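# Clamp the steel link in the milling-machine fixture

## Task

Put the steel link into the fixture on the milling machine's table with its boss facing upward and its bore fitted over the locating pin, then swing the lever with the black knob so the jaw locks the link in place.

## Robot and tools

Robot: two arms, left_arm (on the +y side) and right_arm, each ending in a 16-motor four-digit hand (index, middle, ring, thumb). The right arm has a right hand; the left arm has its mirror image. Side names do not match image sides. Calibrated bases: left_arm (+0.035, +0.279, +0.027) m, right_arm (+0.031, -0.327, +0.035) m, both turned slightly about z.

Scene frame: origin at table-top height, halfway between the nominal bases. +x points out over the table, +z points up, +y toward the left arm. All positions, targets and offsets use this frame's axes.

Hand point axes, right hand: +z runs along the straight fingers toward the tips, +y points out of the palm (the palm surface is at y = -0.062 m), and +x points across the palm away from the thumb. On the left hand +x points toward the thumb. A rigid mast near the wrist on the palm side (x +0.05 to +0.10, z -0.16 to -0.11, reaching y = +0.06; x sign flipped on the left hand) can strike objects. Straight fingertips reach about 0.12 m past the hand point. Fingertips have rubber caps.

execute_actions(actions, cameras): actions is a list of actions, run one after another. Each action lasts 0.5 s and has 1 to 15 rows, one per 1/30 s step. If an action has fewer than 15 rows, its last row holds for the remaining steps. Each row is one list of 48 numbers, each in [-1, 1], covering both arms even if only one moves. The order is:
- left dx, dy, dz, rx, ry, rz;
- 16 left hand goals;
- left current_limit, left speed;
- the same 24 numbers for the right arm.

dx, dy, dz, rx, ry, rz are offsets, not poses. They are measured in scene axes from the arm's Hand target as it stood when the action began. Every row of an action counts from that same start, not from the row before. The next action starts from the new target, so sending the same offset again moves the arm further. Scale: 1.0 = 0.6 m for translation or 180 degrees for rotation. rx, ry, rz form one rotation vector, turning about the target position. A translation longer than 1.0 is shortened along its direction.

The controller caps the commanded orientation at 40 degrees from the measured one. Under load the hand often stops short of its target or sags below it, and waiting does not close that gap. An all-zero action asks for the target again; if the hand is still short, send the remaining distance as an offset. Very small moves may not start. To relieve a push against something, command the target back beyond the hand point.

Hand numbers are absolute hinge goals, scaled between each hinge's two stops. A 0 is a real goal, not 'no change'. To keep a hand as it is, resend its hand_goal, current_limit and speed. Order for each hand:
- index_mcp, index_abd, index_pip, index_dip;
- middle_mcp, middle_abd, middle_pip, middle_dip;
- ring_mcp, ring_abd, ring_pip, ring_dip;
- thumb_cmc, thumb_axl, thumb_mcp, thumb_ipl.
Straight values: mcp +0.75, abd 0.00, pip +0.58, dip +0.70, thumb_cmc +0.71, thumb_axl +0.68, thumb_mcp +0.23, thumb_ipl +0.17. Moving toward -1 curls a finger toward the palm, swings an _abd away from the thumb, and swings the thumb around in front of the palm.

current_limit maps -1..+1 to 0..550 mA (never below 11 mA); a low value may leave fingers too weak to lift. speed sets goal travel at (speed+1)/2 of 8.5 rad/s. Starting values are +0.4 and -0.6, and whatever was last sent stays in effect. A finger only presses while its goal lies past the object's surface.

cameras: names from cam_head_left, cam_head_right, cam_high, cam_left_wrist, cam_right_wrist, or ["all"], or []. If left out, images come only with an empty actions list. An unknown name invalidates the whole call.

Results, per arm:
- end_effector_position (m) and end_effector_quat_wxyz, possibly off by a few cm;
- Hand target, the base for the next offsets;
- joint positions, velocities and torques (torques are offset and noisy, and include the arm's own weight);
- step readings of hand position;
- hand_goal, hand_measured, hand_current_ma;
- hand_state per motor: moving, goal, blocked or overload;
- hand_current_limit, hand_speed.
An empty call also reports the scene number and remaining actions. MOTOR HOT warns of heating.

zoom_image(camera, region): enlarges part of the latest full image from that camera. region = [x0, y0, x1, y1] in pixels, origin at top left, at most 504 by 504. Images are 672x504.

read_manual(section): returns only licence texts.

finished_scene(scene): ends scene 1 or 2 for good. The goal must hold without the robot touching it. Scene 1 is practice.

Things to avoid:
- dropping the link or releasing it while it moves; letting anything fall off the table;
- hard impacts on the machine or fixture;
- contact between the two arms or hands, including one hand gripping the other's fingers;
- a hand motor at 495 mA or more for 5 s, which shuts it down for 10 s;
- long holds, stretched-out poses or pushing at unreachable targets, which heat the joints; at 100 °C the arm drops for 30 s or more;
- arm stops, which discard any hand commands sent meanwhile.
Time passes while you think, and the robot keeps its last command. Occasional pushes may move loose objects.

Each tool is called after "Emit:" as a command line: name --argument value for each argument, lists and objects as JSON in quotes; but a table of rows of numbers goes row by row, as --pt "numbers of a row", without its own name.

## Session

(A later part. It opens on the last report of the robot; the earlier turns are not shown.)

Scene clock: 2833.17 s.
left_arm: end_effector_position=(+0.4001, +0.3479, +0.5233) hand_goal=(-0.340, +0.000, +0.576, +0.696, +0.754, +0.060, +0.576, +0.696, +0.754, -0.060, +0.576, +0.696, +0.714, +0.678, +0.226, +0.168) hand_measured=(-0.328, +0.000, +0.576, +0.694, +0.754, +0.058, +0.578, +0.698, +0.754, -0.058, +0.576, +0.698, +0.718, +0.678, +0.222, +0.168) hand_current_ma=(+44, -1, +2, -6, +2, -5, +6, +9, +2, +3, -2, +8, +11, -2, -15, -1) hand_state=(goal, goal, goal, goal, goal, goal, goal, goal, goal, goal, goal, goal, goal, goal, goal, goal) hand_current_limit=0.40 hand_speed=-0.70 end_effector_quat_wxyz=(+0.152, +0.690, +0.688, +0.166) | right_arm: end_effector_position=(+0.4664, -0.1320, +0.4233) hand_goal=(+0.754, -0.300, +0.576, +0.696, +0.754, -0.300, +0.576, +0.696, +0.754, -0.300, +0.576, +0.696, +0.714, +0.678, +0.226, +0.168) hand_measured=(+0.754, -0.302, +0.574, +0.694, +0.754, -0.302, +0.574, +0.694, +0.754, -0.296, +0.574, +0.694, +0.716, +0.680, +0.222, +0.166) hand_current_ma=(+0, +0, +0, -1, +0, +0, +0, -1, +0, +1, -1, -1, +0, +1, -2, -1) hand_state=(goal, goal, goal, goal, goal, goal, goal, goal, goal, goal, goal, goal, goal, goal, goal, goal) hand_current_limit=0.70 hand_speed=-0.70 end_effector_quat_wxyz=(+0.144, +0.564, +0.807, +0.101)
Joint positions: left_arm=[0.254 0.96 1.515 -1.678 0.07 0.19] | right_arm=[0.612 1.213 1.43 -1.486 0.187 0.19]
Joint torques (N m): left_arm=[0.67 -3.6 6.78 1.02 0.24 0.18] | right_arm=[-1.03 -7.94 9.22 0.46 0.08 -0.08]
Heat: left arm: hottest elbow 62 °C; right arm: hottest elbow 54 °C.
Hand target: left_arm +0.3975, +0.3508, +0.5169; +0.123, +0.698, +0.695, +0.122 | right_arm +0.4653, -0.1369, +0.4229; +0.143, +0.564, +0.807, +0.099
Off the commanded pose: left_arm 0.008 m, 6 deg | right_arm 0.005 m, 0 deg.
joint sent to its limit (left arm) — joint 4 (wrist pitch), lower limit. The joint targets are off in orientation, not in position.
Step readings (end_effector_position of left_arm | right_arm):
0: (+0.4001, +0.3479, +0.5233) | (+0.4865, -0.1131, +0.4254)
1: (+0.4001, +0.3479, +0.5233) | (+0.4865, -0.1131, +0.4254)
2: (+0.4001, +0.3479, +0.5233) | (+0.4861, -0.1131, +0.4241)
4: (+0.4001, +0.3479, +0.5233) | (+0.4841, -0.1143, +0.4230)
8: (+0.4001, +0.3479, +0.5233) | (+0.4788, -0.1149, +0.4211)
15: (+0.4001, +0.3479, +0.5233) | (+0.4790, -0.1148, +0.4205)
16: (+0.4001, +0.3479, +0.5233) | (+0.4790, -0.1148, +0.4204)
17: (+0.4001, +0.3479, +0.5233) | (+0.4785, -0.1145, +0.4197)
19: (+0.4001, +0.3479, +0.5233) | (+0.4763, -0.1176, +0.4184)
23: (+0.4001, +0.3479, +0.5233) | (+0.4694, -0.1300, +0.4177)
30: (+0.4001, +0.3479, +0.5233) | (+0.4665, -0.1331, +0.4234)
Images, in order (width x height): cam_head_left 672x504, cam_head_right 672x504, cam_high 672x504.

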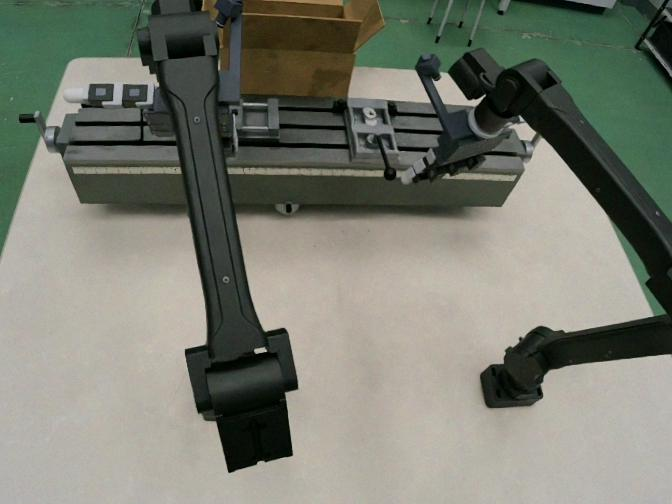

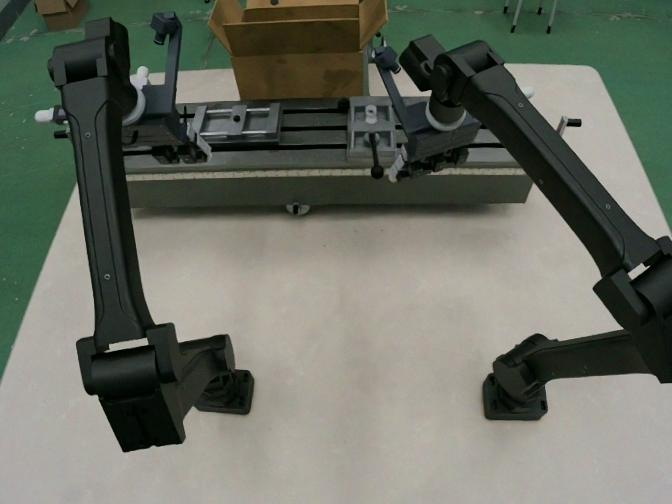

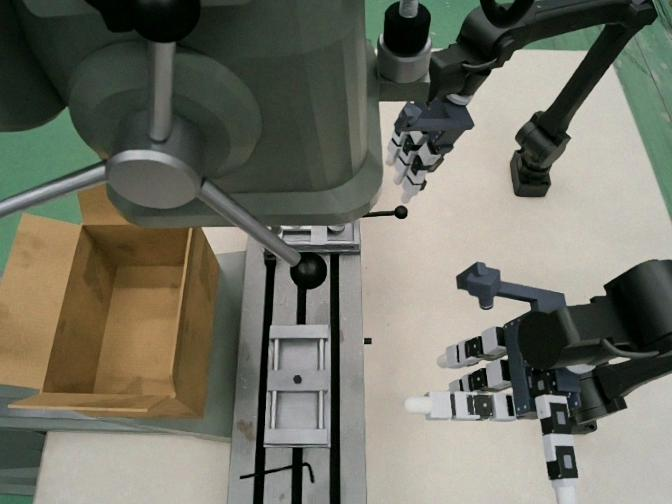

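Emit:
execute_actions --actions '[[[0,0,0,0,0,0,-0.340,0,0.576,0.696,0.754,0.06,0.576,0.696,0.754,-0.06,0.576,0.696,0.714,0.678,0.226,0.168,0.4,-0.7,0.02,-0.07,0,0,0,0,0.98,0,0.576,0.696,0.98,0,0.576,0.696,0.98,0,0.576,0.696,0.714,0.678,0.226,0.168,0.7,-0.7]],[[0,0,0,0,0,0,-0.340,0,0.576,0.696,0.754,0.06,0.576,0.696,0.754,-0.06,0.576,0.696,0.714,0.678,0.226,0.168,0.4,-0.7,0.04,0,-0.08,0,0,0,0.98,0,0.576,0.696,0.98,0,0.576,0.696,0.98,0,0.576,0.696,0.714,0.678,0.226,0.168,0.7,-0.7]],[[0,0,0,0,0,0,-0.340,0,0.576,0.696,0.754,0.06,0.576,0.696,0.754,-0.06,0.576,0.696,0.714,0.678,0.226,0.168,0.4,-0.7,0.04,0,-0.08,0,0,0,0.98,0,0.576,0.696,0.98,0,0.576,0.696,0.98,0,0.576,0.696,0.714,0.678,0.226,0.168,0.7,-0.7]]]' --cameras '["cam_head_left","cam_head_right","cam_right_wrist"]'

Scene clock: 2897.50 s.
left_arm: end_effector_position=(+0.4001, +0.3479, +0.5233) hand_goal=(-0.340, +0.000, +0.576, +0.696, +0.754, +0.060, +0.576, +0.696, +0.754, -0.060, +0.576, +0.696, +0.714, +0.678, +0.226, +0.168) hand_measured=(-0.328, +0.000, +0.576, +0.694, +0.754, +0.058, +0.578, +0.698, +0.754, -0.058, +0.576, +0.698, +0.718, +0.678, +0.222, +0.168) hand_current_ma=(+44, -1, +2, -6, +2, -5, +6, +9, +2, +3, -2, +8, +11, -2, -15, -1) hand_state=(goal, goal, goal, goal, goal, goal, goal, goal, goal, goal, goal, goal, goal, goal, goal, goal) hand_current_limit=0.40 hand_speed=-0.70 end_effector_quat_wxyz=(+0.152, +0.690, +0.688, +0.166) | right_arm: end_effector_position=(+0.5197, -0.1776, +0.3232) hand_goal=(+0.980, +0.000, +0.576, +0.696, +0.980, +0.000, +0.576, +0.696, +0.980, +0.000, +0.576, +0.696, +0.714, +0.678, +0.226, +0.168) hand_measured=(+0.978, -0.004, +0.574, +0.694, +0.978, -0.004, +0.574, +0.694, +0.978, -0.002, +0.574, +0.694, +0.716, +0.680, +0.222, +0.166) hand_current_ma=(+0, -1, +0, -1, +0, -1, +0, -1, +0, -1, -1, -1, +0, +1, -2, -1) hand_state=(goal, goal, goal, goal, goal, goal, goal, goal, goal, goal, goal, goal, goal, goal, goal, goal) hand_current_limit=0.70 hand_speed=-0.70 end_effector_quat_wxyz=(+0.138, +0.565, +0.809, +0.091)
Joint positions: left_arm=[0.254 0.96 1.515 -1.678 0.07 0.19] | right_arm=[0.432 1.267 1.219 -1.216 0.132 0.017]
Joint torques (N m): left_arm=[0.73 -3.66 6.75 1.02 0.24 0.19] | right_arm=[-1.03 -8.29 10.15 1.25 0.04 -0.1]
Heat: left arm: hottest elbow 61 °C; right arm: hottest elbow 52 °C.
Hand target: left_arm +0.3975, +0.3508, +0.5169; +0.123, +0.698, +0.695, +0.122 | right_arm +0.5253, -0.1788, +0.3269; +0.143, +0.564, +0.807, +0.099
Off the commanded pose: left_arm 0.008 m, 6 deg | right_arm 0.007 m, 1 deg.
joint sent to its limit (left arm) — joint 4 (wrist pitch), lower limit. The joint targets are off in orientation, not in position.
Step readings (end_effector_position of left_arm | right_arm):
0: (+0.4001, +0.3479, +0.5233) | (+0.4664, -0.1319, +0.4233)
1: (+0.4001, +0.3479, +0.5233) | (+0.4664, -0.1319, +0.4231)
2: (+0.4001, +0.3479, +0.5233) | (+0.4665, -0.1323, +0.4222)
4: (+0.4001, +0.3479, +0.5233) | (+0.4683, -0.1401, +0.4190)
8: (+0.4001, +0.3479, +0.5233) | (+0.4766, -0.1708, +0.4149)
15: (+0.4001, +0.3479, +0.5233) | (+0.4781, -0.1794, +0.4172)
16: (+0.4001, +0.3479, +0.5233) | (+0.4781, -0.1791, +0.4167)
17: (+0.4001, +0.3479, +0.5233) | (+0.4791, -0.1783, +0.4154)
19: (+0.4001, +0.3479, +0.5233) | (+0.4831, -0.1767, +0.4084)
23: (+0.4001, +0.3479, +0.5233) | (+0.4884, -0.1787, +0.3836)
30: (+0.4001, +0.3479, +0.5233) | (+0.4953, -0.1782, +0.3738)
31: (+0.4001, +0.3479, +0.5233) | (+0.4957, -0.1780, +0.3740)
32: (+0.4001, +0.3479, +0.5233) | (+0.4971, -0.1774, +0.3732)
34: (+0.4001, +0.3479, +0.5233) | (+0.5025, -0.1765, +0.3681)
38: (+0.4001, +0.3479, +0.5233) | (+0.5111, -0.1791, +0.3426)
45: (+0.4001, +0.3479, +0.5233) | (+0.5190, -0.1779, +0.3227)
camera_calibration:
cam_right_wrist: T_world_to_cam=[[0.831527, -0.472547, 0.291996, -0.578175], [-0.545576, -0.595919, 0.58926, -0.0591018], [-0.104447, -0.649292, -0.753333, 0.310572], [0, 0, 0, 1]] pos_world=[0.480962, -0.106783, 0.437615]
Images, in order (width x height): cam_head_left 672x504, cam_head_right 672x504, cam_right_wrist 672x504.

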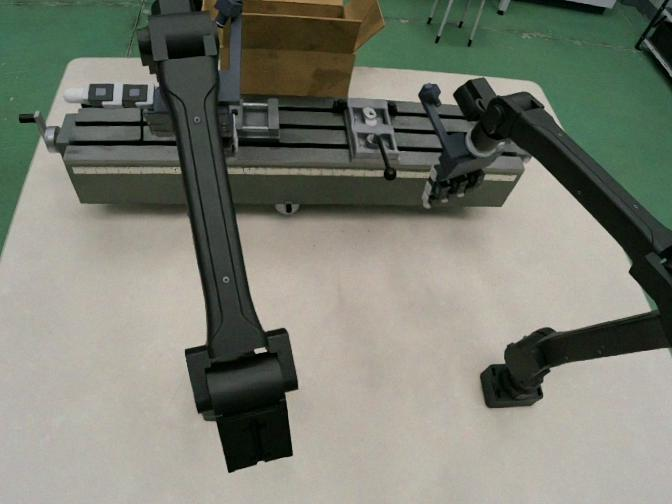

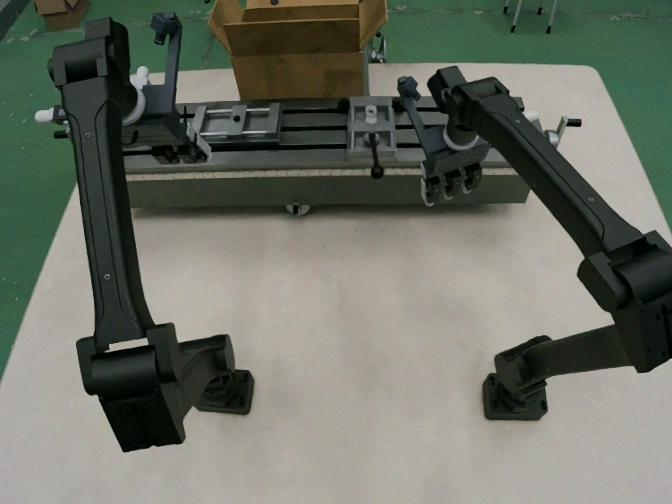

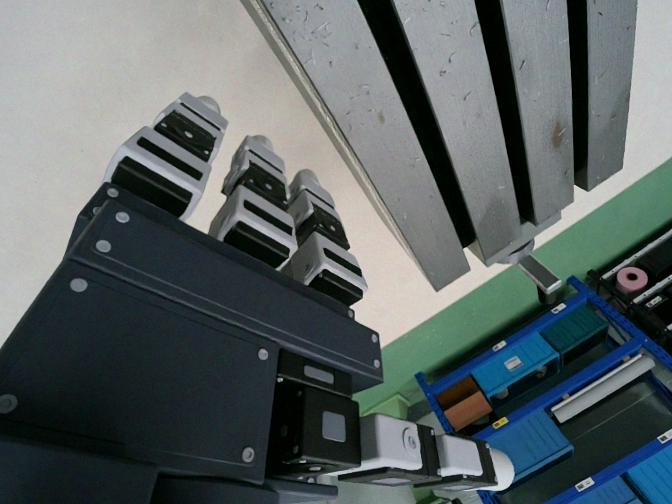

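Emit:
execute_actions --actions '[[[0,0,0,0,0,0,-0.340,0,0.576,0.696,0.754,0.06,0.576,0.696,0.754,-0.06,0.576,0.696,0.714,0.678,0.226,0.168,0.4,-0.7,0.01,0.08,0,0,0,0,0.98,0,0.576,0.696,0.98,0,0.576,0.696,0.98,0,0.576,0.696,0.714,0.678,0.226,0.168,0.7,-0.7]],[[0,0,0,0,0,0,-0.340,0,0.576,0.696,0.754,0.06,0.576,0.696,0.754,-0.06,0.576,0.696,0.714,0.678,0.226,0.168,0.4,-0.7,0.0,0.04,0,0,0,0,0.98,0,0.576,0.696,0.98,0,0.576,0.696,0.98,0,0.576,0.696,0.714,0.678,0.226,0.168,0.7,-0.7]]]' --cameras '["cam_head_left","cam_head_right","cam_right_wrist"]'

Emit:
zoom_image --camera "cam_head_left" --region '[340, 80, 480, 220]'

Emit:
zoom_image --camera "cam_head_right" --region '[340, 80, 480, 220]'

Scene clock: 2906.00 s.
left_arm: end_effector_position=(+0.4001, +0.3479, +0.5233) hand_goal=(-0.340, +0.000, +0.576, +0.696, +0.754, +0.060, +0.576, +0.696, +0.754, -0.060, +0.576, +0.696, +0.714, +0.678, +0.226, +0.168) hand_measured=(-0.328, +0.000, +0.576, +0.694, +0.754, +0.058, +0.578, +0.698, +0.754, -0.058, +0.576, +0.698, +0.718, +0.678, +0.222, +0.168) hand_current_ma=(+44, -1, +2, -6, +2, -5, +6, +9, +2, +3, -2, +8, +11, -2, -15, -1) hand_state=(goal, goal, goal, goal, goal, goal, goal, goal, goal, goal, goal, goal, goal, goal, goal, goal) hand_current_limit=0.40 hand_speed=-0.70 end_effector_quat_wxyz=(+0.152, +0.690, +0.688, +0.166) | right_arm: end_effector_position=(+0.5173, -0.1166, +0.3035) hand_goal=(+0.980, +0.000, +0.576, +0.696, +0.980, +0.000, +0.576, +0.696, +0.980, +0.000, +0.576, +0.696, +0.714, +0.678, +0.226, +0.168) hand_measured=(+0.978, -0.004, +0.574, +0.694, +0.978, -0.002, +0.574, +0.694, +0.978, -0.002, +0.574, +0.694, +0.716, +0.680, +0.222, +0.166) hand_current_ma=(+0, -1, +0, -1, +0, +0, +0, -1, +0, +0, -1, -1, +0, +1, -2, -1) hand_state=(goal, goal, goal, goal, goal, goal, goal, goal, goal, goal, goal, goal, goal, goal, goal, goal) hand_current_limit=0.70 hand_speed=-0.70 end_effector_quat_wxyz=(+0.133, +0.563, +0.812, +0.079)
Joint positions: left_arm=[0.254 0.96 1.515 -1.678 0.07 0.19] | right_arm=[0.574 1.354 1.258 -1.216 0.173 0.151]
Joint torques (N m): left_arm=[0.5 -3.72 6.75 1.01 0.23 0.19] | right_arm=[-0.15 -8.47 14.57 0.58 0.31 0.06]
Heat: left arm: hottest elbow 61 °C; right arm: hottest elbow 53 °C.
Hand target: left_arm +0.3975, +0.3508, +0.5169; +0.123, +0.698, +0.695, +0.122 | right_arm +0.5313, -0.1069, +0.3268; +0.143, +0.564, +0.807, +0.099
Off the commanded pose: left_arm 0.008 m, 6 deg | right_arm 0.029 m, 3 deg.
joint sent to its limit (left arm) — joint 4 (wrist pitch), lower limit. The joint targets are off in orientation, not in position.
Step readings (end_effector_position of left_arm | right_arm):
0: (+0.4001, +0.3479, +0.5233) | (+0.5197, -0.1776, +0.3232)
1: (+0.4001, +0.3479, +0.5233) | (+0.5197, -0.1776, +0.3232)
2: (+0.4001, +0.3479, +0.5233) | (+0.5196, -0.1771, +0.3229)
4: (+0.4001, +0.3479, +0.5233) | (+0.5191, -0.1737, +0.3212)
8: (+0.4001, +0.3479, +0.5233) | (+0.5143, -0.1486, +0.3076)
15: (+0.4001, +0.3479, +0.5233) | (+0.5132, -0.1373, +0.2949)
16: (+0.4001, +0.3479, +0.5233) | (+0.5135, -0.1375, +0.2955)
17: (+0.4001, +0.3479, +0.5233) | (+0.5140, -0.1373, +0.2966)
19: (+0.4001, +0.3479, +0.5233) | (+0.5158, -0.1357, +0.2999)
23: (+0.4001, +0.3479, +0.5233) | (+0.5171, -0.1229, +0.3060)
30: (+0.4001, +0.3479, +0.5233) | (+0.5171, -0.1163, +0.3043)
camera_calibration:
cam_right_wrist: T_world_to_cam=[[0.839878, -0.465001, 0.279963, -0.541379], [-0.529563, -0.588907, 0.610534, -0.0264021], [-0.119027, -0.661032, -0.740857, 0.337553], [0, 0, 0, 1]] pos_world=[0.480889, -0.0441567, 0.417764]
Images, in order (width x height): cam_head_left 672x504, cam_head_right 672x504, cam_right_wrist 672x504.

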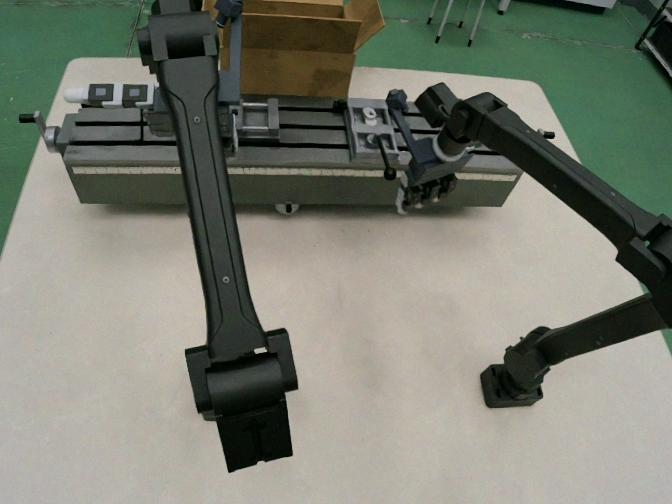

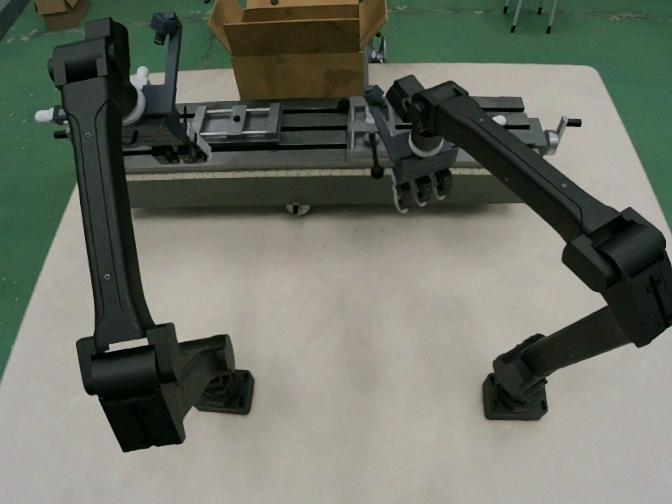

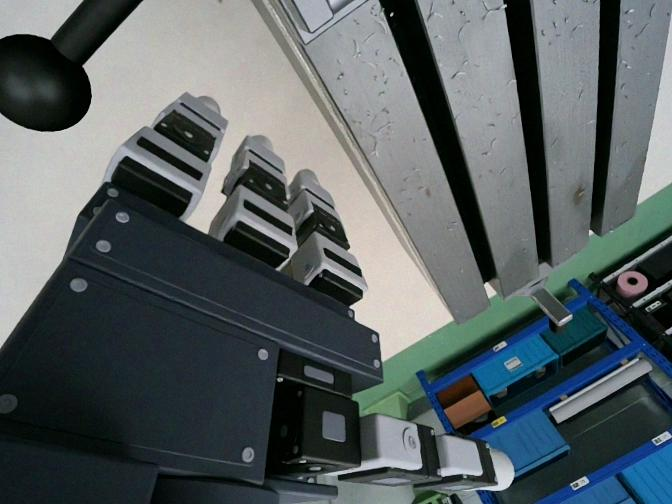

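Scaled by 3.600 from the camera's 672x504 image, which has a finer 960x720 frame.

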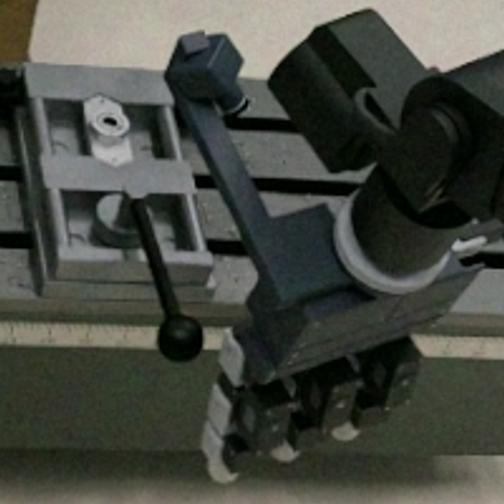

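Scaled by 3.600 from the camera's 672x504 image, which has a finer 960x720 frame.

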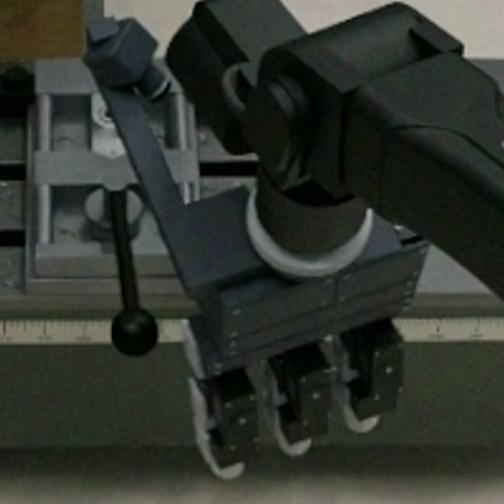

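Emit:
execute_actions --actions '[[[0,0,0,0,0,0,-0.340,0,0.576,0.696,0.754,0.06,0.576,0.696,0.754,-0.06,0.576,0.696,0.714,0.678,0.226,0.168,0.4,-0.7,0.035,0.0,0,0,0,0,0.98,0,0.576,0.696,0.98,0,0.576,0.696,0.98,0,0.576,0.696,0.714,0.678,0.226,0.168,0.7,-0.7]],[[0,0,0,0,0,0,-0.340,0,0.576,0.696,0.754,0.06,0.576,0.696,0.754,-0.06,0.576,0.696,0.714,0.678,0.226,0.168,0.4,-0.7,0.0,0.03,0,0,0,0,0.98,0,0.576,0.696,0.98,0,0.576,0.696,0.98,0,0.576,0.696,0.714,0.678,0.226,0.168,0.7,-0.7]],[[0,0,0,0,0,0,-0.340,0,0.576,0.696,0.754,0.06,0.576,0.696,0.754,-0.06,0.576,0.696,0.714,0.678,0.226,0.168,0.4,-0.7,0.0,0.03,0,0,0,0,0.98,0,0.576,0.696,0.98,0,0.576,0.696,0.98,0,0.576,0.696,0.714,0.678,0.226,0.168,0.7,-0.7]]]' --cameras '["cam_head_left","cam_head_right","cam_right_wrist"]'

Emit:
zoom_image --camera "cam_head_left" --region '[340, 80, 480, 220]'

Emit:
zoom_image --camera "cam_head_right" --region '[340, 80, 480, 220]'

Scene clock: 2922.50 s.
left_arm: end_effector_position=(+0.4001, +0.3479, +0.5233) hand_goal=(-0.340, +0.000, +0.576, +0.696, +0.754, +0.060, +0.576, +0.696, +0.754, -0.060, +0.576, +0.696, +0.714, +0.678, +0.226, +0.168) hand_measured=(-0.328, +0.000, +0.576, +0.694, +0.754, +0.058, +0.578, +0.698, +0.754, -0.058, +0.576, +0.698, +0.718, +0.678, +0.222, +0.168) hand_current_ma=(+44, -1, +2, -6, +2, -5, +6, +9, +2, +3, -2, +8, +11, -2, -15, -1) hand_state=(goal, goal, goal, goal, goal, goal, goal, goal, goal, goal, goal, goal, goal, goal, goal, goal) hand_current_limit=0.40 hand_speed=-0.70 end_effector_quat_wxyz=(+0.152, +0.690, +0.688, +0.166) | right_arm: end_effector_position=(+0.5437, -0.0914, +0.3090) hand_goal=(+0.980, +0.000, +0.576, +0.696, +0.980, +0.000, +0.576, +0.696, +0.980, +0.000, +0.576, +0.696, +0.714, +0.678, +0.226, +0.168) hand_measured=(+0.978, -0.002, +0.574, +0.694, +0.978, -0.002, +0.574, +0.694, +0.978, -0.002, +0.574, +0.694, +0.716, +0.680, +0.222, +0.166) hand_current_ma=(+0, +0, +0, -1, +0, +0, +0, -1, +0, +0, -1, -1, +0, +1, -2, -1) hand_state=(goal, goal, goal, goal, goal, goal, goal, goal, goal, goal, goal, goal, goal, goal, goal, goal) hand_current_limit=0.70 hand_speed=-0.70 end_effector_quat_wxyz=(+0.141, +0.568, +0.807, +0.081)
Joint positions: left_arm=[0.254 0.96 1.515 -1.678 0.07 0.19] | right_arm=[0.601 1.443 1.356 -1.22 0.196 0.188]
Joint torques (N m): left_arm=[0.56 -3.6 6.72 0.98 0.23 0.18] | right_arm=[1.14 -9.47 14.65 0.36 -0.04 0.12]
Heat: left arm: hottest elbow 61 °C; right arm: hottest elbow 58 °C.
Hand target: left_arm +0.3975, +0.3508, +0.5169; +0.123, +0.698, +0.695, +0.122 | right_arm +0.5522, -0.0708, +0.3268; +0.143, +0.564, +0.807, +0.099
Off the commanded pose: left_arm 0.008 m, 6 deg | right_arm 0.028 m, 2 deg.
joint sent to its limit (left arm) — joint 4 (wrist pitch), lower limit. The joint targets are off in orientation, not in position.
Step readings (end_effector_position of left_arm | right_arm):
0: (+0.4001, +0.3479, +0.5233) | (+0.5173, -0.1167, +0.3035)
1: (+0.4001, +0.3479, +0.5233) | (+0.5174, -0.1166, +0.3037)
2: (+0.4001, +0.3479, +0.5233) | (+0.5179, -0.1163, +0.3038)
4: (+0.4001, +0.3479, +0.5233) | (+0.5214, -0.1142, +0.3051)
8: (+0.4001, +0.3479, +0.5233) | (+0.5307, -0.1109, +0.3058)
15: (+0.4001, +0.3479, +0.5233) | (+0.5343, -0.1123, +0.3024)
16: (+0.4001, +0.3479, +0.5233) | (+0.5342, -0.1122, +0.3024)
17: (+0.4001, +0.3479, +0.5233) | (+0.5346, -0.1120, +0.3026)
19: (+0.4001, +0.3479, +0.5233) | (+0.5363, -0.1105, +0.3040)
23: (+0.4001, +0.3479, +0.5233) | (+0.5399, -0.1052, +0.3063)
30: (+0.4001, +0.3479, +0.5233) | (+0.5393, -0.1003, +0.3045)
31: (+0.4001, +0.3479, +0.5233) | (+0.5393, -0.1002, +0.3047)
32: (+0.4001, +0.3479, +0.5233) | (+0.5395, -0.0997, +0.3048)
34: (+0.4001, +0.3479, +0.5233) | (+0.5407, -0.0974, +0.3059)
38: (+0.4001, +0.3479, +0.5233) | (+0.5433, -0.0908, +0.3087)
45: (+0.4001, +0.3479, +0.5233) | (+0.5437, -0.0913, +0.3091)
camera_calibration:
cam_right_wrist: T_world_to_cam=[[0.82836, -0.475967, 0.295422, -0.552858], [-0.547921, -0.578599, 0.604157, 0.0119922], [-0.116628, -0.662328, -0.740081, 0.359689], [0, 0, 0, 1]] pos_world=[0.506486, -0.0179713, 0.422281]
Images, in order (width x height): cam_head_left 672x504, cam_head_right 672x504, cam_right_wrist 672x504.

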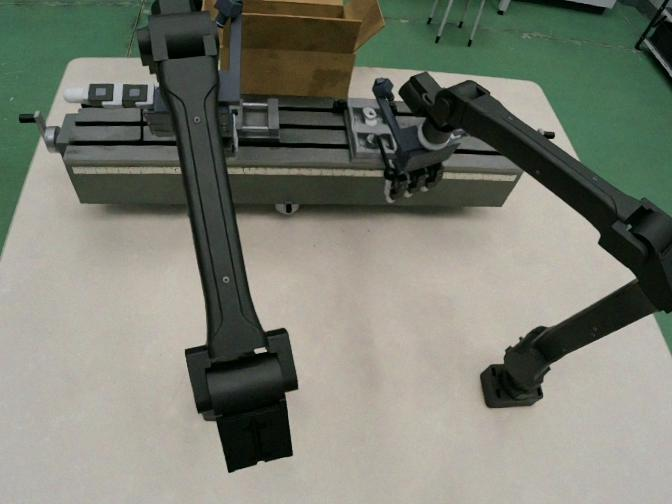

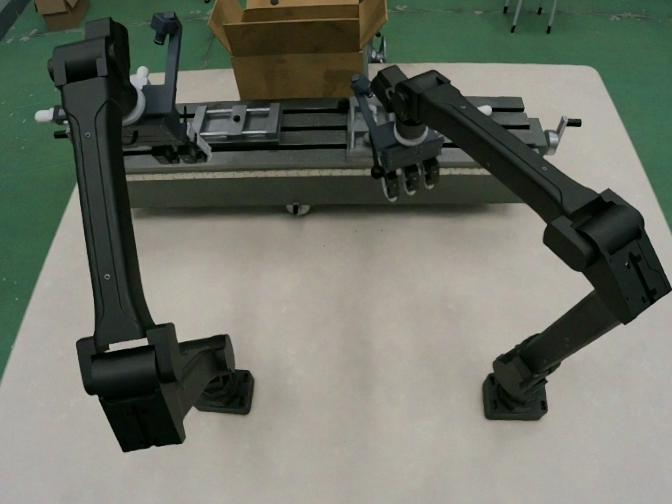

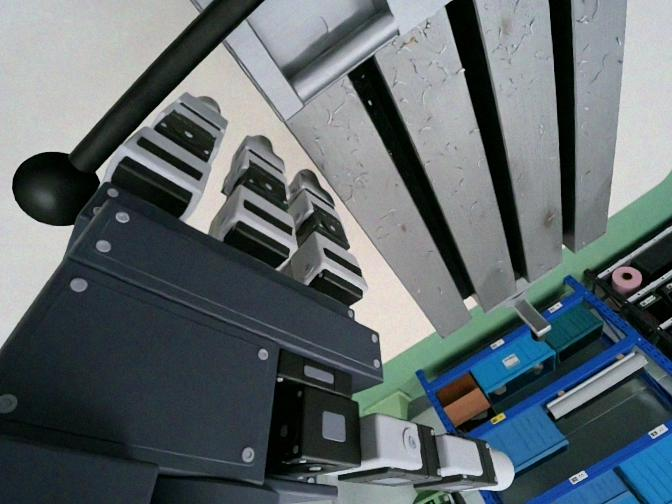

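Scaled by 3.600 from the camera's 672x504 image, which has a finer 960x720 frame.

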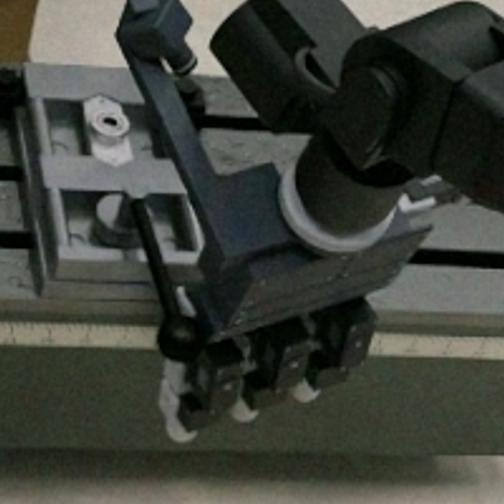

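Scaled by 3.600 from the camera's 672x504 image, which has a finer 960x720 frame.

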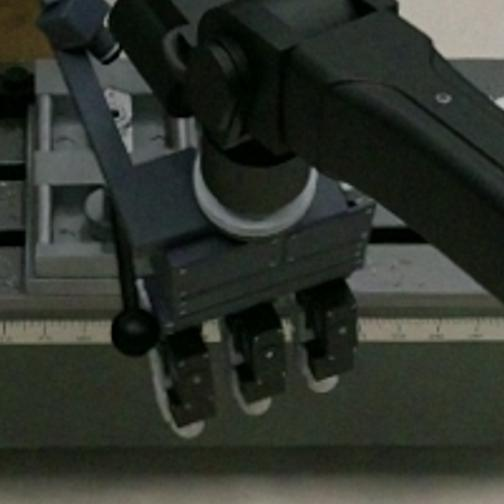

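Emit:
execute_actions --actions '[[[0,0,0,0,0,0,-0.340,0,0.576,0.696,0.754,0.06,0.576,0.696,0.754,-0.06,0.576,0.696,0.714,0.678,0.226,0.168,0.4,-0.7,0.0,0.03,0,0,0,0,0.98,0,0.576,0.696,0.98,0,0.576,0.696,0.98,0,0.576,0.696,0.714,0.678,0.226,0.168,0.7,-0.7]]]' --cameras '["cam_head_left"]'

Emit:
zoom_image --camera "cam_head_left" --region '[340, 80, 480, 220]'

Scene clock: 2930.97 s.
left_arm: end_effector_position=(+0.4001, +0.3479, +0.5233) hand_goal=(-0.340, +0.000, +0.576, +0.696, +0.754, +0.060, +0.576, +0.696, +0.754, -0.060, +0.576, +0.696, +0.714, +0.678, +0.226, +0.168) hand_measured=(-0.328, +0.000, +0.576, +0.694, +0.754, +0.058, +0.578, +0.698, +0.754, -0.058, +0.576, +0.698, +0.718, +0.678, +0.222, +0.168) hand_current_ma=(+44, -1, +2, -6, +2, -5, +6, +9, +2, +3, -2, +8, +11, -2, -15, -1) hand_state=(goal, goal, goal, goal, goal, goal, goal, goal, goal, goal, goal, goal, goal, goal, goal, goal) hand_current_limit=0.40 hand_speed=-0.70 end_effector_quat_wxyz=(+0.152, +0.690, +0.688, +0.166) | right_arm: end_effector_position=(+0.5466, -0.0916, +0.3111) hand_goal=(+0.980, +0.000, +0.576, +0.696, +0.980, +0.000, +0.576, +0.696, +0.980, +0.000, +0.576, +0.696, +0.714, +0.678, +0.226, +0.168) hand_measured=(+0.978, -0.002, +0.574, +0.694, +0.978, -0.002, +0.574, +0.694, +0.978, -0.002, +0.574, +0.694, +0.716, +0.680, +0.222, +0.166) hand_current_ma=(+0, +0, +0, -1, +0, +0, +0, -1, +0, +0, -1, -1, +0, +1, -2, -1) hand_state=(goal, goal, goal, goal, goal, goal, goal, goal, goal, goal, goal, goal, goal, goal, goal, goal) hand_current_limit=0.70 hand_speed=-0.70 end_effector_quat_wxyz=(+0.147, +0.575, +0.802, +0.073)
Joint positions: left_arm=[0.254 0.96 1.515 -1.678 0.07 0.19] | right_arm=[0.607 1.458 1.378 -1.24 0.217 0.211]
Joint torques (N m): left_arm=[0.56 -3.55 6.75 1.01 0.23 0.19] | right_arm=[3.25 -8.88 15.05 0.7 -0.53 0.21]
Heat: left arm: hottest elbow 61 °C; right arm: hottest elbow 58 °C.
Hand target: left_arm +0.3975, +0.3508, +0.5169; +0.123, +0.698, +0.695, +0.122 | right_arm +0.5523, -0.0529, +0.3270; +0.143, +0.564, +0.807, +0.099
Off the commanded pose: left_arm 0.008 m, 6 deg | right_arm 0.042 m, 3 deg.
joint sent to its limit (left arm) — joint 4 (wrist pitch), lower limit. The joint targets are off in orientation, not in position.
Step readings (end_effector_position of left_arm | right_arm):
0: (+0.4001, +0.3479, +0.5233) | (+0.5437, -0.0914, +0.3090)
1: (+0.4001, +0.3479, +0.5233) | (+0.5438, -0.0915, +0.3092)
2: (+0.4001, +0.3479, +0.5233) | (+0.5439, -0.0913, +0.3094)
4: (+0.4001, +0.3479, +0.5233) | (+0.5448, -0.0910, +0.3103)
8: (+0.4001, +0.3479, +0.5233) | (+0.5462, -0.0909, +0.3112)
15: (+0.4001, +0.3479, +0.5233) | (+0.5467, -0.0915, +0.3112)
Images, in order (width x height): cam_head_left 672x504.

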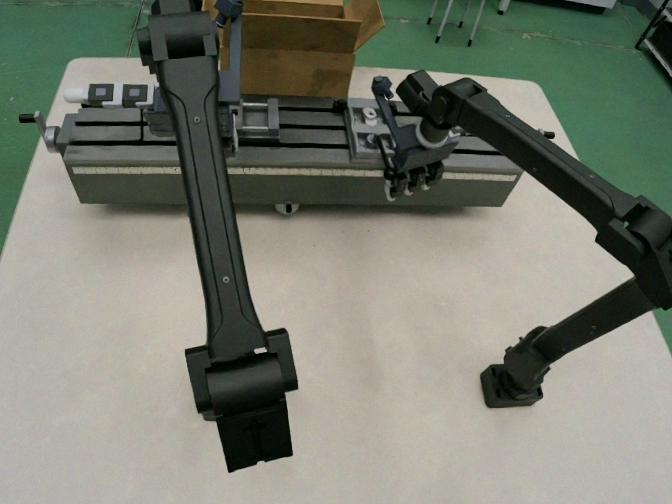

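Scaled by 3.600 from the camera's 672x504 image, which has a finer 960x720 frame.

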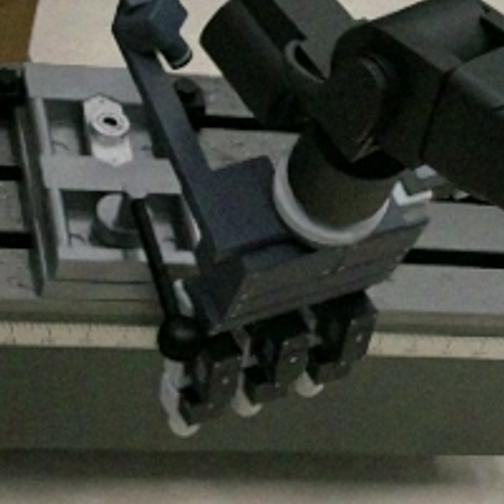

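Emit:
execute_actions --actions '[[[0,0,0,0,0,0,-0.340,0,0.576,0.696,0.754,0.06,0.576,0.696,0.754,-0.06,0.576,0.696,0.714,0.678,0.226,0.168,0.4,-0.7,0.0,0.05,0,0,0,0,0.98,0,0.576,0.696,0.98,0,0.576,0.696,0.98,0,0.576,0.696,0.714,0.678,0.226,0.168,0.7,-0.7]],[[0,0,0,0,0,0,-0.340,0,0.576,0.696,0.754,0.06,0.576,0.696,0.754,-0.06,0.576,0.696,0.714,0.678,0.226,0.168,0.4,-0.7,0.0,0.03,0,0,0,0,0.98,0,0.576,0.696,0.98,0,0.576,0.696,0.98,0,0.576,0.696,0.714,0.678,0.226,0.168,0.7,-0.7]]]' --cameras '["cam_head_left"]'

Emit:
zoom_image --camera "cam_head_left" --region '[340, 80, 480, 220]'

Scene clock: 2938.73 s.
left_arm: end_effector_position=(+0.4001, +0.3479, +0.5233) hand_goal=(-0.340, +0.000, +0.576, +0.696, +0.754, +0.060, +0.576, +0.696, +0.754, -0.060, +0.576, +0.696, +0.714, +0.678, +0.226, +0.168) hand_measured=(-0.328, +0.000, +0.576, +0.694, +0.754, +0.058, +0.578, +0.698, +0.754, -0.058, +0.576, +0.698, +0.718, +0.678, +0.222, +0.168) hand_current_ma=(+44, -1, +2, -6, +2, -5, +6, +9, +2, +3, -2, +8, +11, -2, -15, -1) hand_state=(goal, goal, goal, goal, goal, goal, goal, goal, goal, goal, goal, goal, goal, goal, goal, goal) hand_current_limit=0.40 hand_speed=-0.70 end_effector_quat_wxyz=(+0.152, +0.690, +0.688, +0.166) | right_arm: end_effector_position=(+0.5511, -0.0929, +0.3158) hand_goal=(+0.980, +0.000, +0.576, +0.696, +0.980, +0.000, +0.576, +0.696, +0.980, +0.000, +0.576, +0.696, +0.714, +0.678, +0.226, +0.168) hand_measured=(+0.978, -0.002, +0.574, +0.694, +0.978, -0.002, +0.574, +0.694, +0.982, -0.002, +0.574, +0.694, +0.716, +0.680, +0.222, +0.166) hand_current_ma=(+0, +0, +0, -1, +0, +0, +0, -1, +0, +0, -1, -1, +0, +1, -2, -1) hand_state=(goal, goal, goal, goal, goal, goal, goal, goal, goal, goal, goal, goal, goal, goal, goal, goal) hand_current_limit=0.70 hand_speed=-0.70 end_effector_quat_wxyz=(+0.162, +0.598, +0.784, +0.049)
Joint positions: left_arm=[0.254 0.96 1.515 -1.678 0.07 0.19] | right_arm=[0.627 1.497 1.433 -1.301 0.273 0.289]
Joint torques (N m): left_arm=[0.44 -3.72 6.75 1.03 0.22 0.2] | right_arm=[7.82 -7.71 16.2 1.89 -1.94 0.26]
Heat: left arm: hottest elbow 61 °C; right arm: hottest elbow 58 °C.
Hand target: left_arm +0.3975, +0.3508, +0.5169; +0.123, +0.698, +0.695, +0.122 | right_arm +0.5522, -0.0048, +0.3268; +0.143, +0.564, +0.807, +0.099
Off the commanded pose: left_arm 0.008 m, 6 deg | right_arm 0.089 m, 8 deg.
joint sent to its limit (left arm) — joint 4 (wrist pitch), lower limit. The joint targets are off in orientation, not in position.
Step readings (end_effector_position of left_arm | right_arm):
0: (+0.4001, +0.3479, +0.5233) | (+0.5467, -0.0917, +0.3112)
1: (+0.4001, +0.3479, +0.5233) | (+0.5467, -0.0915, +0.3112)
2: (+0.4001, +0.3479, +0.5233) | (+0.5468, -0.0913, +0.3115)
4: (+0.4001, +0.3479, +0.5233) | (+0.5478, -0.0904, +0.3132)
8: (+0.4001, +0.3479, +0.5233) | (+0.5497, -0.0905, +0.3147)
15: (+0.4001, +0.3479, +0.5233) | (+0.5505, -0.0917, +0.3148)
16: (+0.4001, +0.3479, +0.5233) | (+0.5506, -0.0918, +0.3149)
17: (+0.4001, +0.3479, +0.5233) | (+0.5506, -0.0916, +0.3149)
19: (+0.4001, +0.3479, +0.5233) | (+0.5511, -0.0916, +0.3157)
23: (+0.4001, +0.3479, +0.5233) | (+0.5512, -0.0919, +0.3159)
30: (+0.4001, +0.3479, +0.5233) | (+0.5512, -0.0927, +0.3158)
Images, in order (width x height): cam_head_left 672x504.

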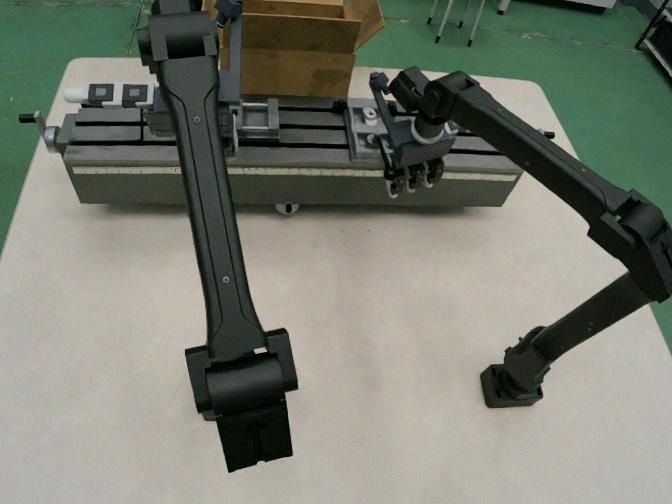

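Scaled by 3.600 from the camera's 672x504 image, which has a finer 960x720 frame.

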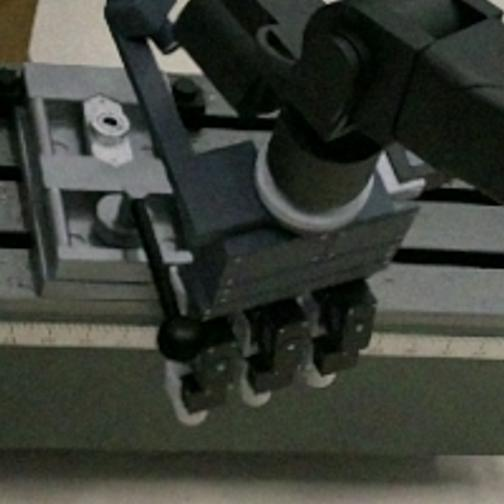

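Emit:
execute_actions --actions '[[[0,0,0,0,0,0,-0.340,0,0.576,0.696,0.754,0.06,0.576,0.696,0.754,-0.06,0.576,0.696,0.714,0.678,0.226,0.168,0.4,-0.7,-0.0,-0.09,0,0,0,0,0.98,0,0.576,0.696,0.98,0,0.576,0.696,0.98,0,0.576,0.696,0.714,0.678,0.226,0.168,0.7,-0.7]],[[0,0,0,0,0,0,-0.340,0,0.576,0.696,0.754,0.06,0.576,0.696,0.754,-0.06,0.576,0.696,0.714,0.678,0.226,0.168,0.4,-0.7,-0.0,-0.12,0,0,0,0,0.98,0,0.576,0.696,0.98,0,0.576,0.696,0.98,0,0.576,0.696,0.714,0.678,0.226,0.168,0.7,-0.7]],[[0,0,0,0,0,0,-0.340,0,0.576,0.696,0.754,0.06,0.576,0.696,0.754,-0.06,0.576,0.696,0.714,0.678,0.226,0.168,0.4,-0.7,-0.0,-0.1,0,0,0,0,0.98,0,0.576,0.696,0.98,0,0.576,0.696,0.98,0,0.576,0.696,0.714,0.678,0.226,0.168,0.7,-0.7]]]' --cameras '["cam_head_left"]'

Emit:
zoom_image --camera "cam_head_left" --region '[330, 80, 430, 190]'

Emit:
finished_scene --scene 1

Scene clock: 2950.17 s.
left_arm: end_effector_position=(+0.4001, +0.3479, +0.5233) hand_goal=(-0.340, +0.000, +0.576, +0.696, +0.754, +0.060, +0.576, +0.696, +0.754, -0.060, +0.576, +0.696, +0.714, +0.678, +0.226, +0.168) hand_measured=(-0.328, +0.000, +0.576, +0.694, +0.754, +0.058, +0.578, +0.698, +0.754, -0.058, +0.576, +0.698, +0.718, +0.678, +0.222, +0.168) hand_current_ma=(+44, -1, +2, -6, +2, -5, +6, +9, +2, +3, -2, +8, +11, -2, -15, -1) hand_state=(goal, goal, goal, goal, goal, goal, goal, goal, goal, goal, goal, goal, goal, goal, goal, goal) hand_current_limit=0.40 hand_speed=-0.70 end_effector_quat_wxyz=(+0.152, +0.690, +0.688, +0.166) | right_arm: end_effector_position=(+0.5517, -0.1936, +0.3202) hand_goal=(+0.980, +0.000, +0.576, +0.696, +0.980, +0.000, +0.576, +0.696, +0.980, +0.000, +0.576, +0.696, +0.714, +0.678, +0.226, +0.168) hand_measured=(+0.982, -0.002, +0.578, +0.696, +0.978, -0.002, +0.574, +0.694, +0.980, -0.002, +0.574, +0.694, +0.716, +0.680, +0.222, +0.166) hand_current_ma=(+0, -1, +0, +0, +0, +0, +0, -1, +0, +0, -1, -1, +0, +1, -2, -1) hand_state=(goal, goal, goal, goal, goal, goal, goal, goal, goal, goal, goal, goal, goal, goal, goal, goal) hand_current_limit=0.70 hand_speed=-0.70 end_effector_quat_wxyz=(+0.136, +0.570, +0.806, +0.089)
Joint positions: left_arm=[0.254 0.96 1.515 -1.678 0.07 0.19] | right_arm=[0.368 1.335 1.275 -1.205 0.115 -0.031]
Joint torques (N m): left_arm=[0.5 -3.66 6.75 1.05 0.22 0.19] | right_arm=[-0.32 -10.7 9.57 1.28 0.01 -0.09]
Heat: left arm: hottest elbow 61 °C; right arm: hottest elbow 59 °C.
Hand target: left_arm +0.3975, +0.3508, +0.5169; +0.123, +0.698, +0.695, +0.122 | right_arm +0.5523, -0.1909, +0.3270; +0.143, +0.564, +0.807, +0.099
Off the commanded pose: left_arm 0.008 m, 6 deg | right_arm 0.007 m, 2 deg.
joint sent to its limit (left arm) — joint 4 (wrist pitch), lower limit. The joint targets are off in orientation, not in position.
Step readings (end_effector_position of left_arm | right_arm):
0: (+0.4001, +0.3479, +0.5233) | (+0.5511, -0.0930, +0.3158)
1: (+0.4001, +0.3479, +0.5233) | (+0.5511, -0.0930, +0.3158)
2: (+0.4001, +0.3479, +0.5233) | (+0.5512, -0.0930, +0.3157)
4: (+0.4001, +0.3479, +0.5233) | (+0.5517, -0.0936, +0.3152)
8: (+0.4001, +0.3479, +0.5233) | (+0.5535, -0.0927, +0.3140)
15: (+0.4001, +0.3479, +0.5233) | (+0.5541, -0.0916, +0.3139)
16: (+0.4001, +0.3479, +0.5233) | (+0.5541, -0.0918, +0.3136)
17: (+0.4001, +0.3479, +0.5233) | (+0.5543, -0.0929, +0.3131)
19: (+0.4001, +0.3479, +0.5233) | (+0.5527, -0.0963, +0.3114)
23: (+0.4001, +0.3479, +0.5233) | (+0.5478, -0.1166, +0.3133)
30: (+0.4001, +0.3479, +0.5233) | (+0.5509, -0.1328, +0.3235)
31: (+0.4001, +0.3479, +0.5233) | (+0.5507, -0.1325, +0.3228)
32: (+0.4001, +0.3479, +0.5233) | (+0.5505, -0.1329, +0.3217)
34: (+0.4001, +0.3479, +0.5233) | (+0.5485, -0.1400, +0.3172)
38: (+0.4001, +0.3479, +0.5233) | (+0.5485, -0.1775, +0.3127)
45: (+0.4001, +0.3479, +0.5233) | (+0.5517, -0.1955, +0.3200)
Images, in order (width x height): cam_head_left 672x504.

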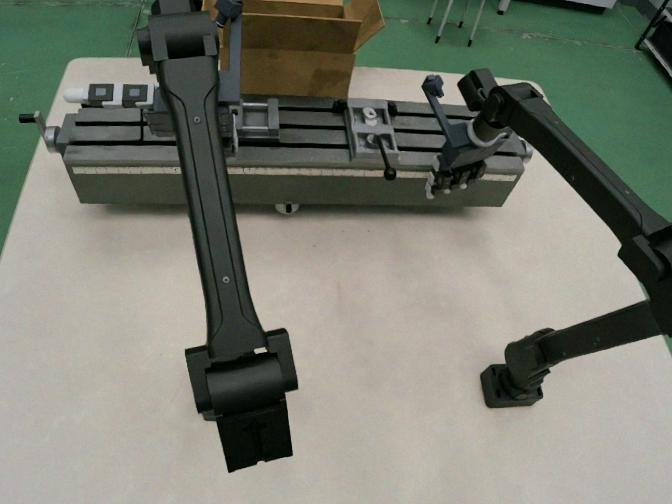

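Scaled by 4.582 from the camera's 672x504 image, which has a finer 960x720 frame.

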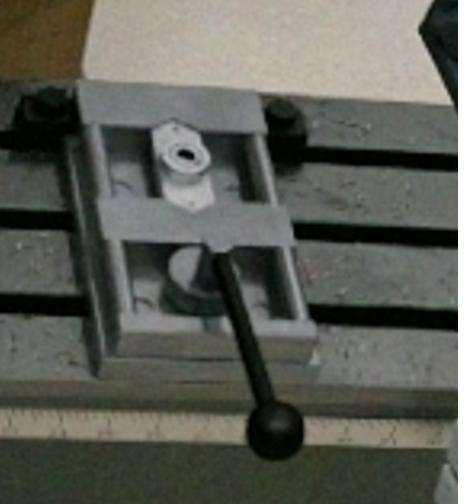

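The scene is finished: the task was done.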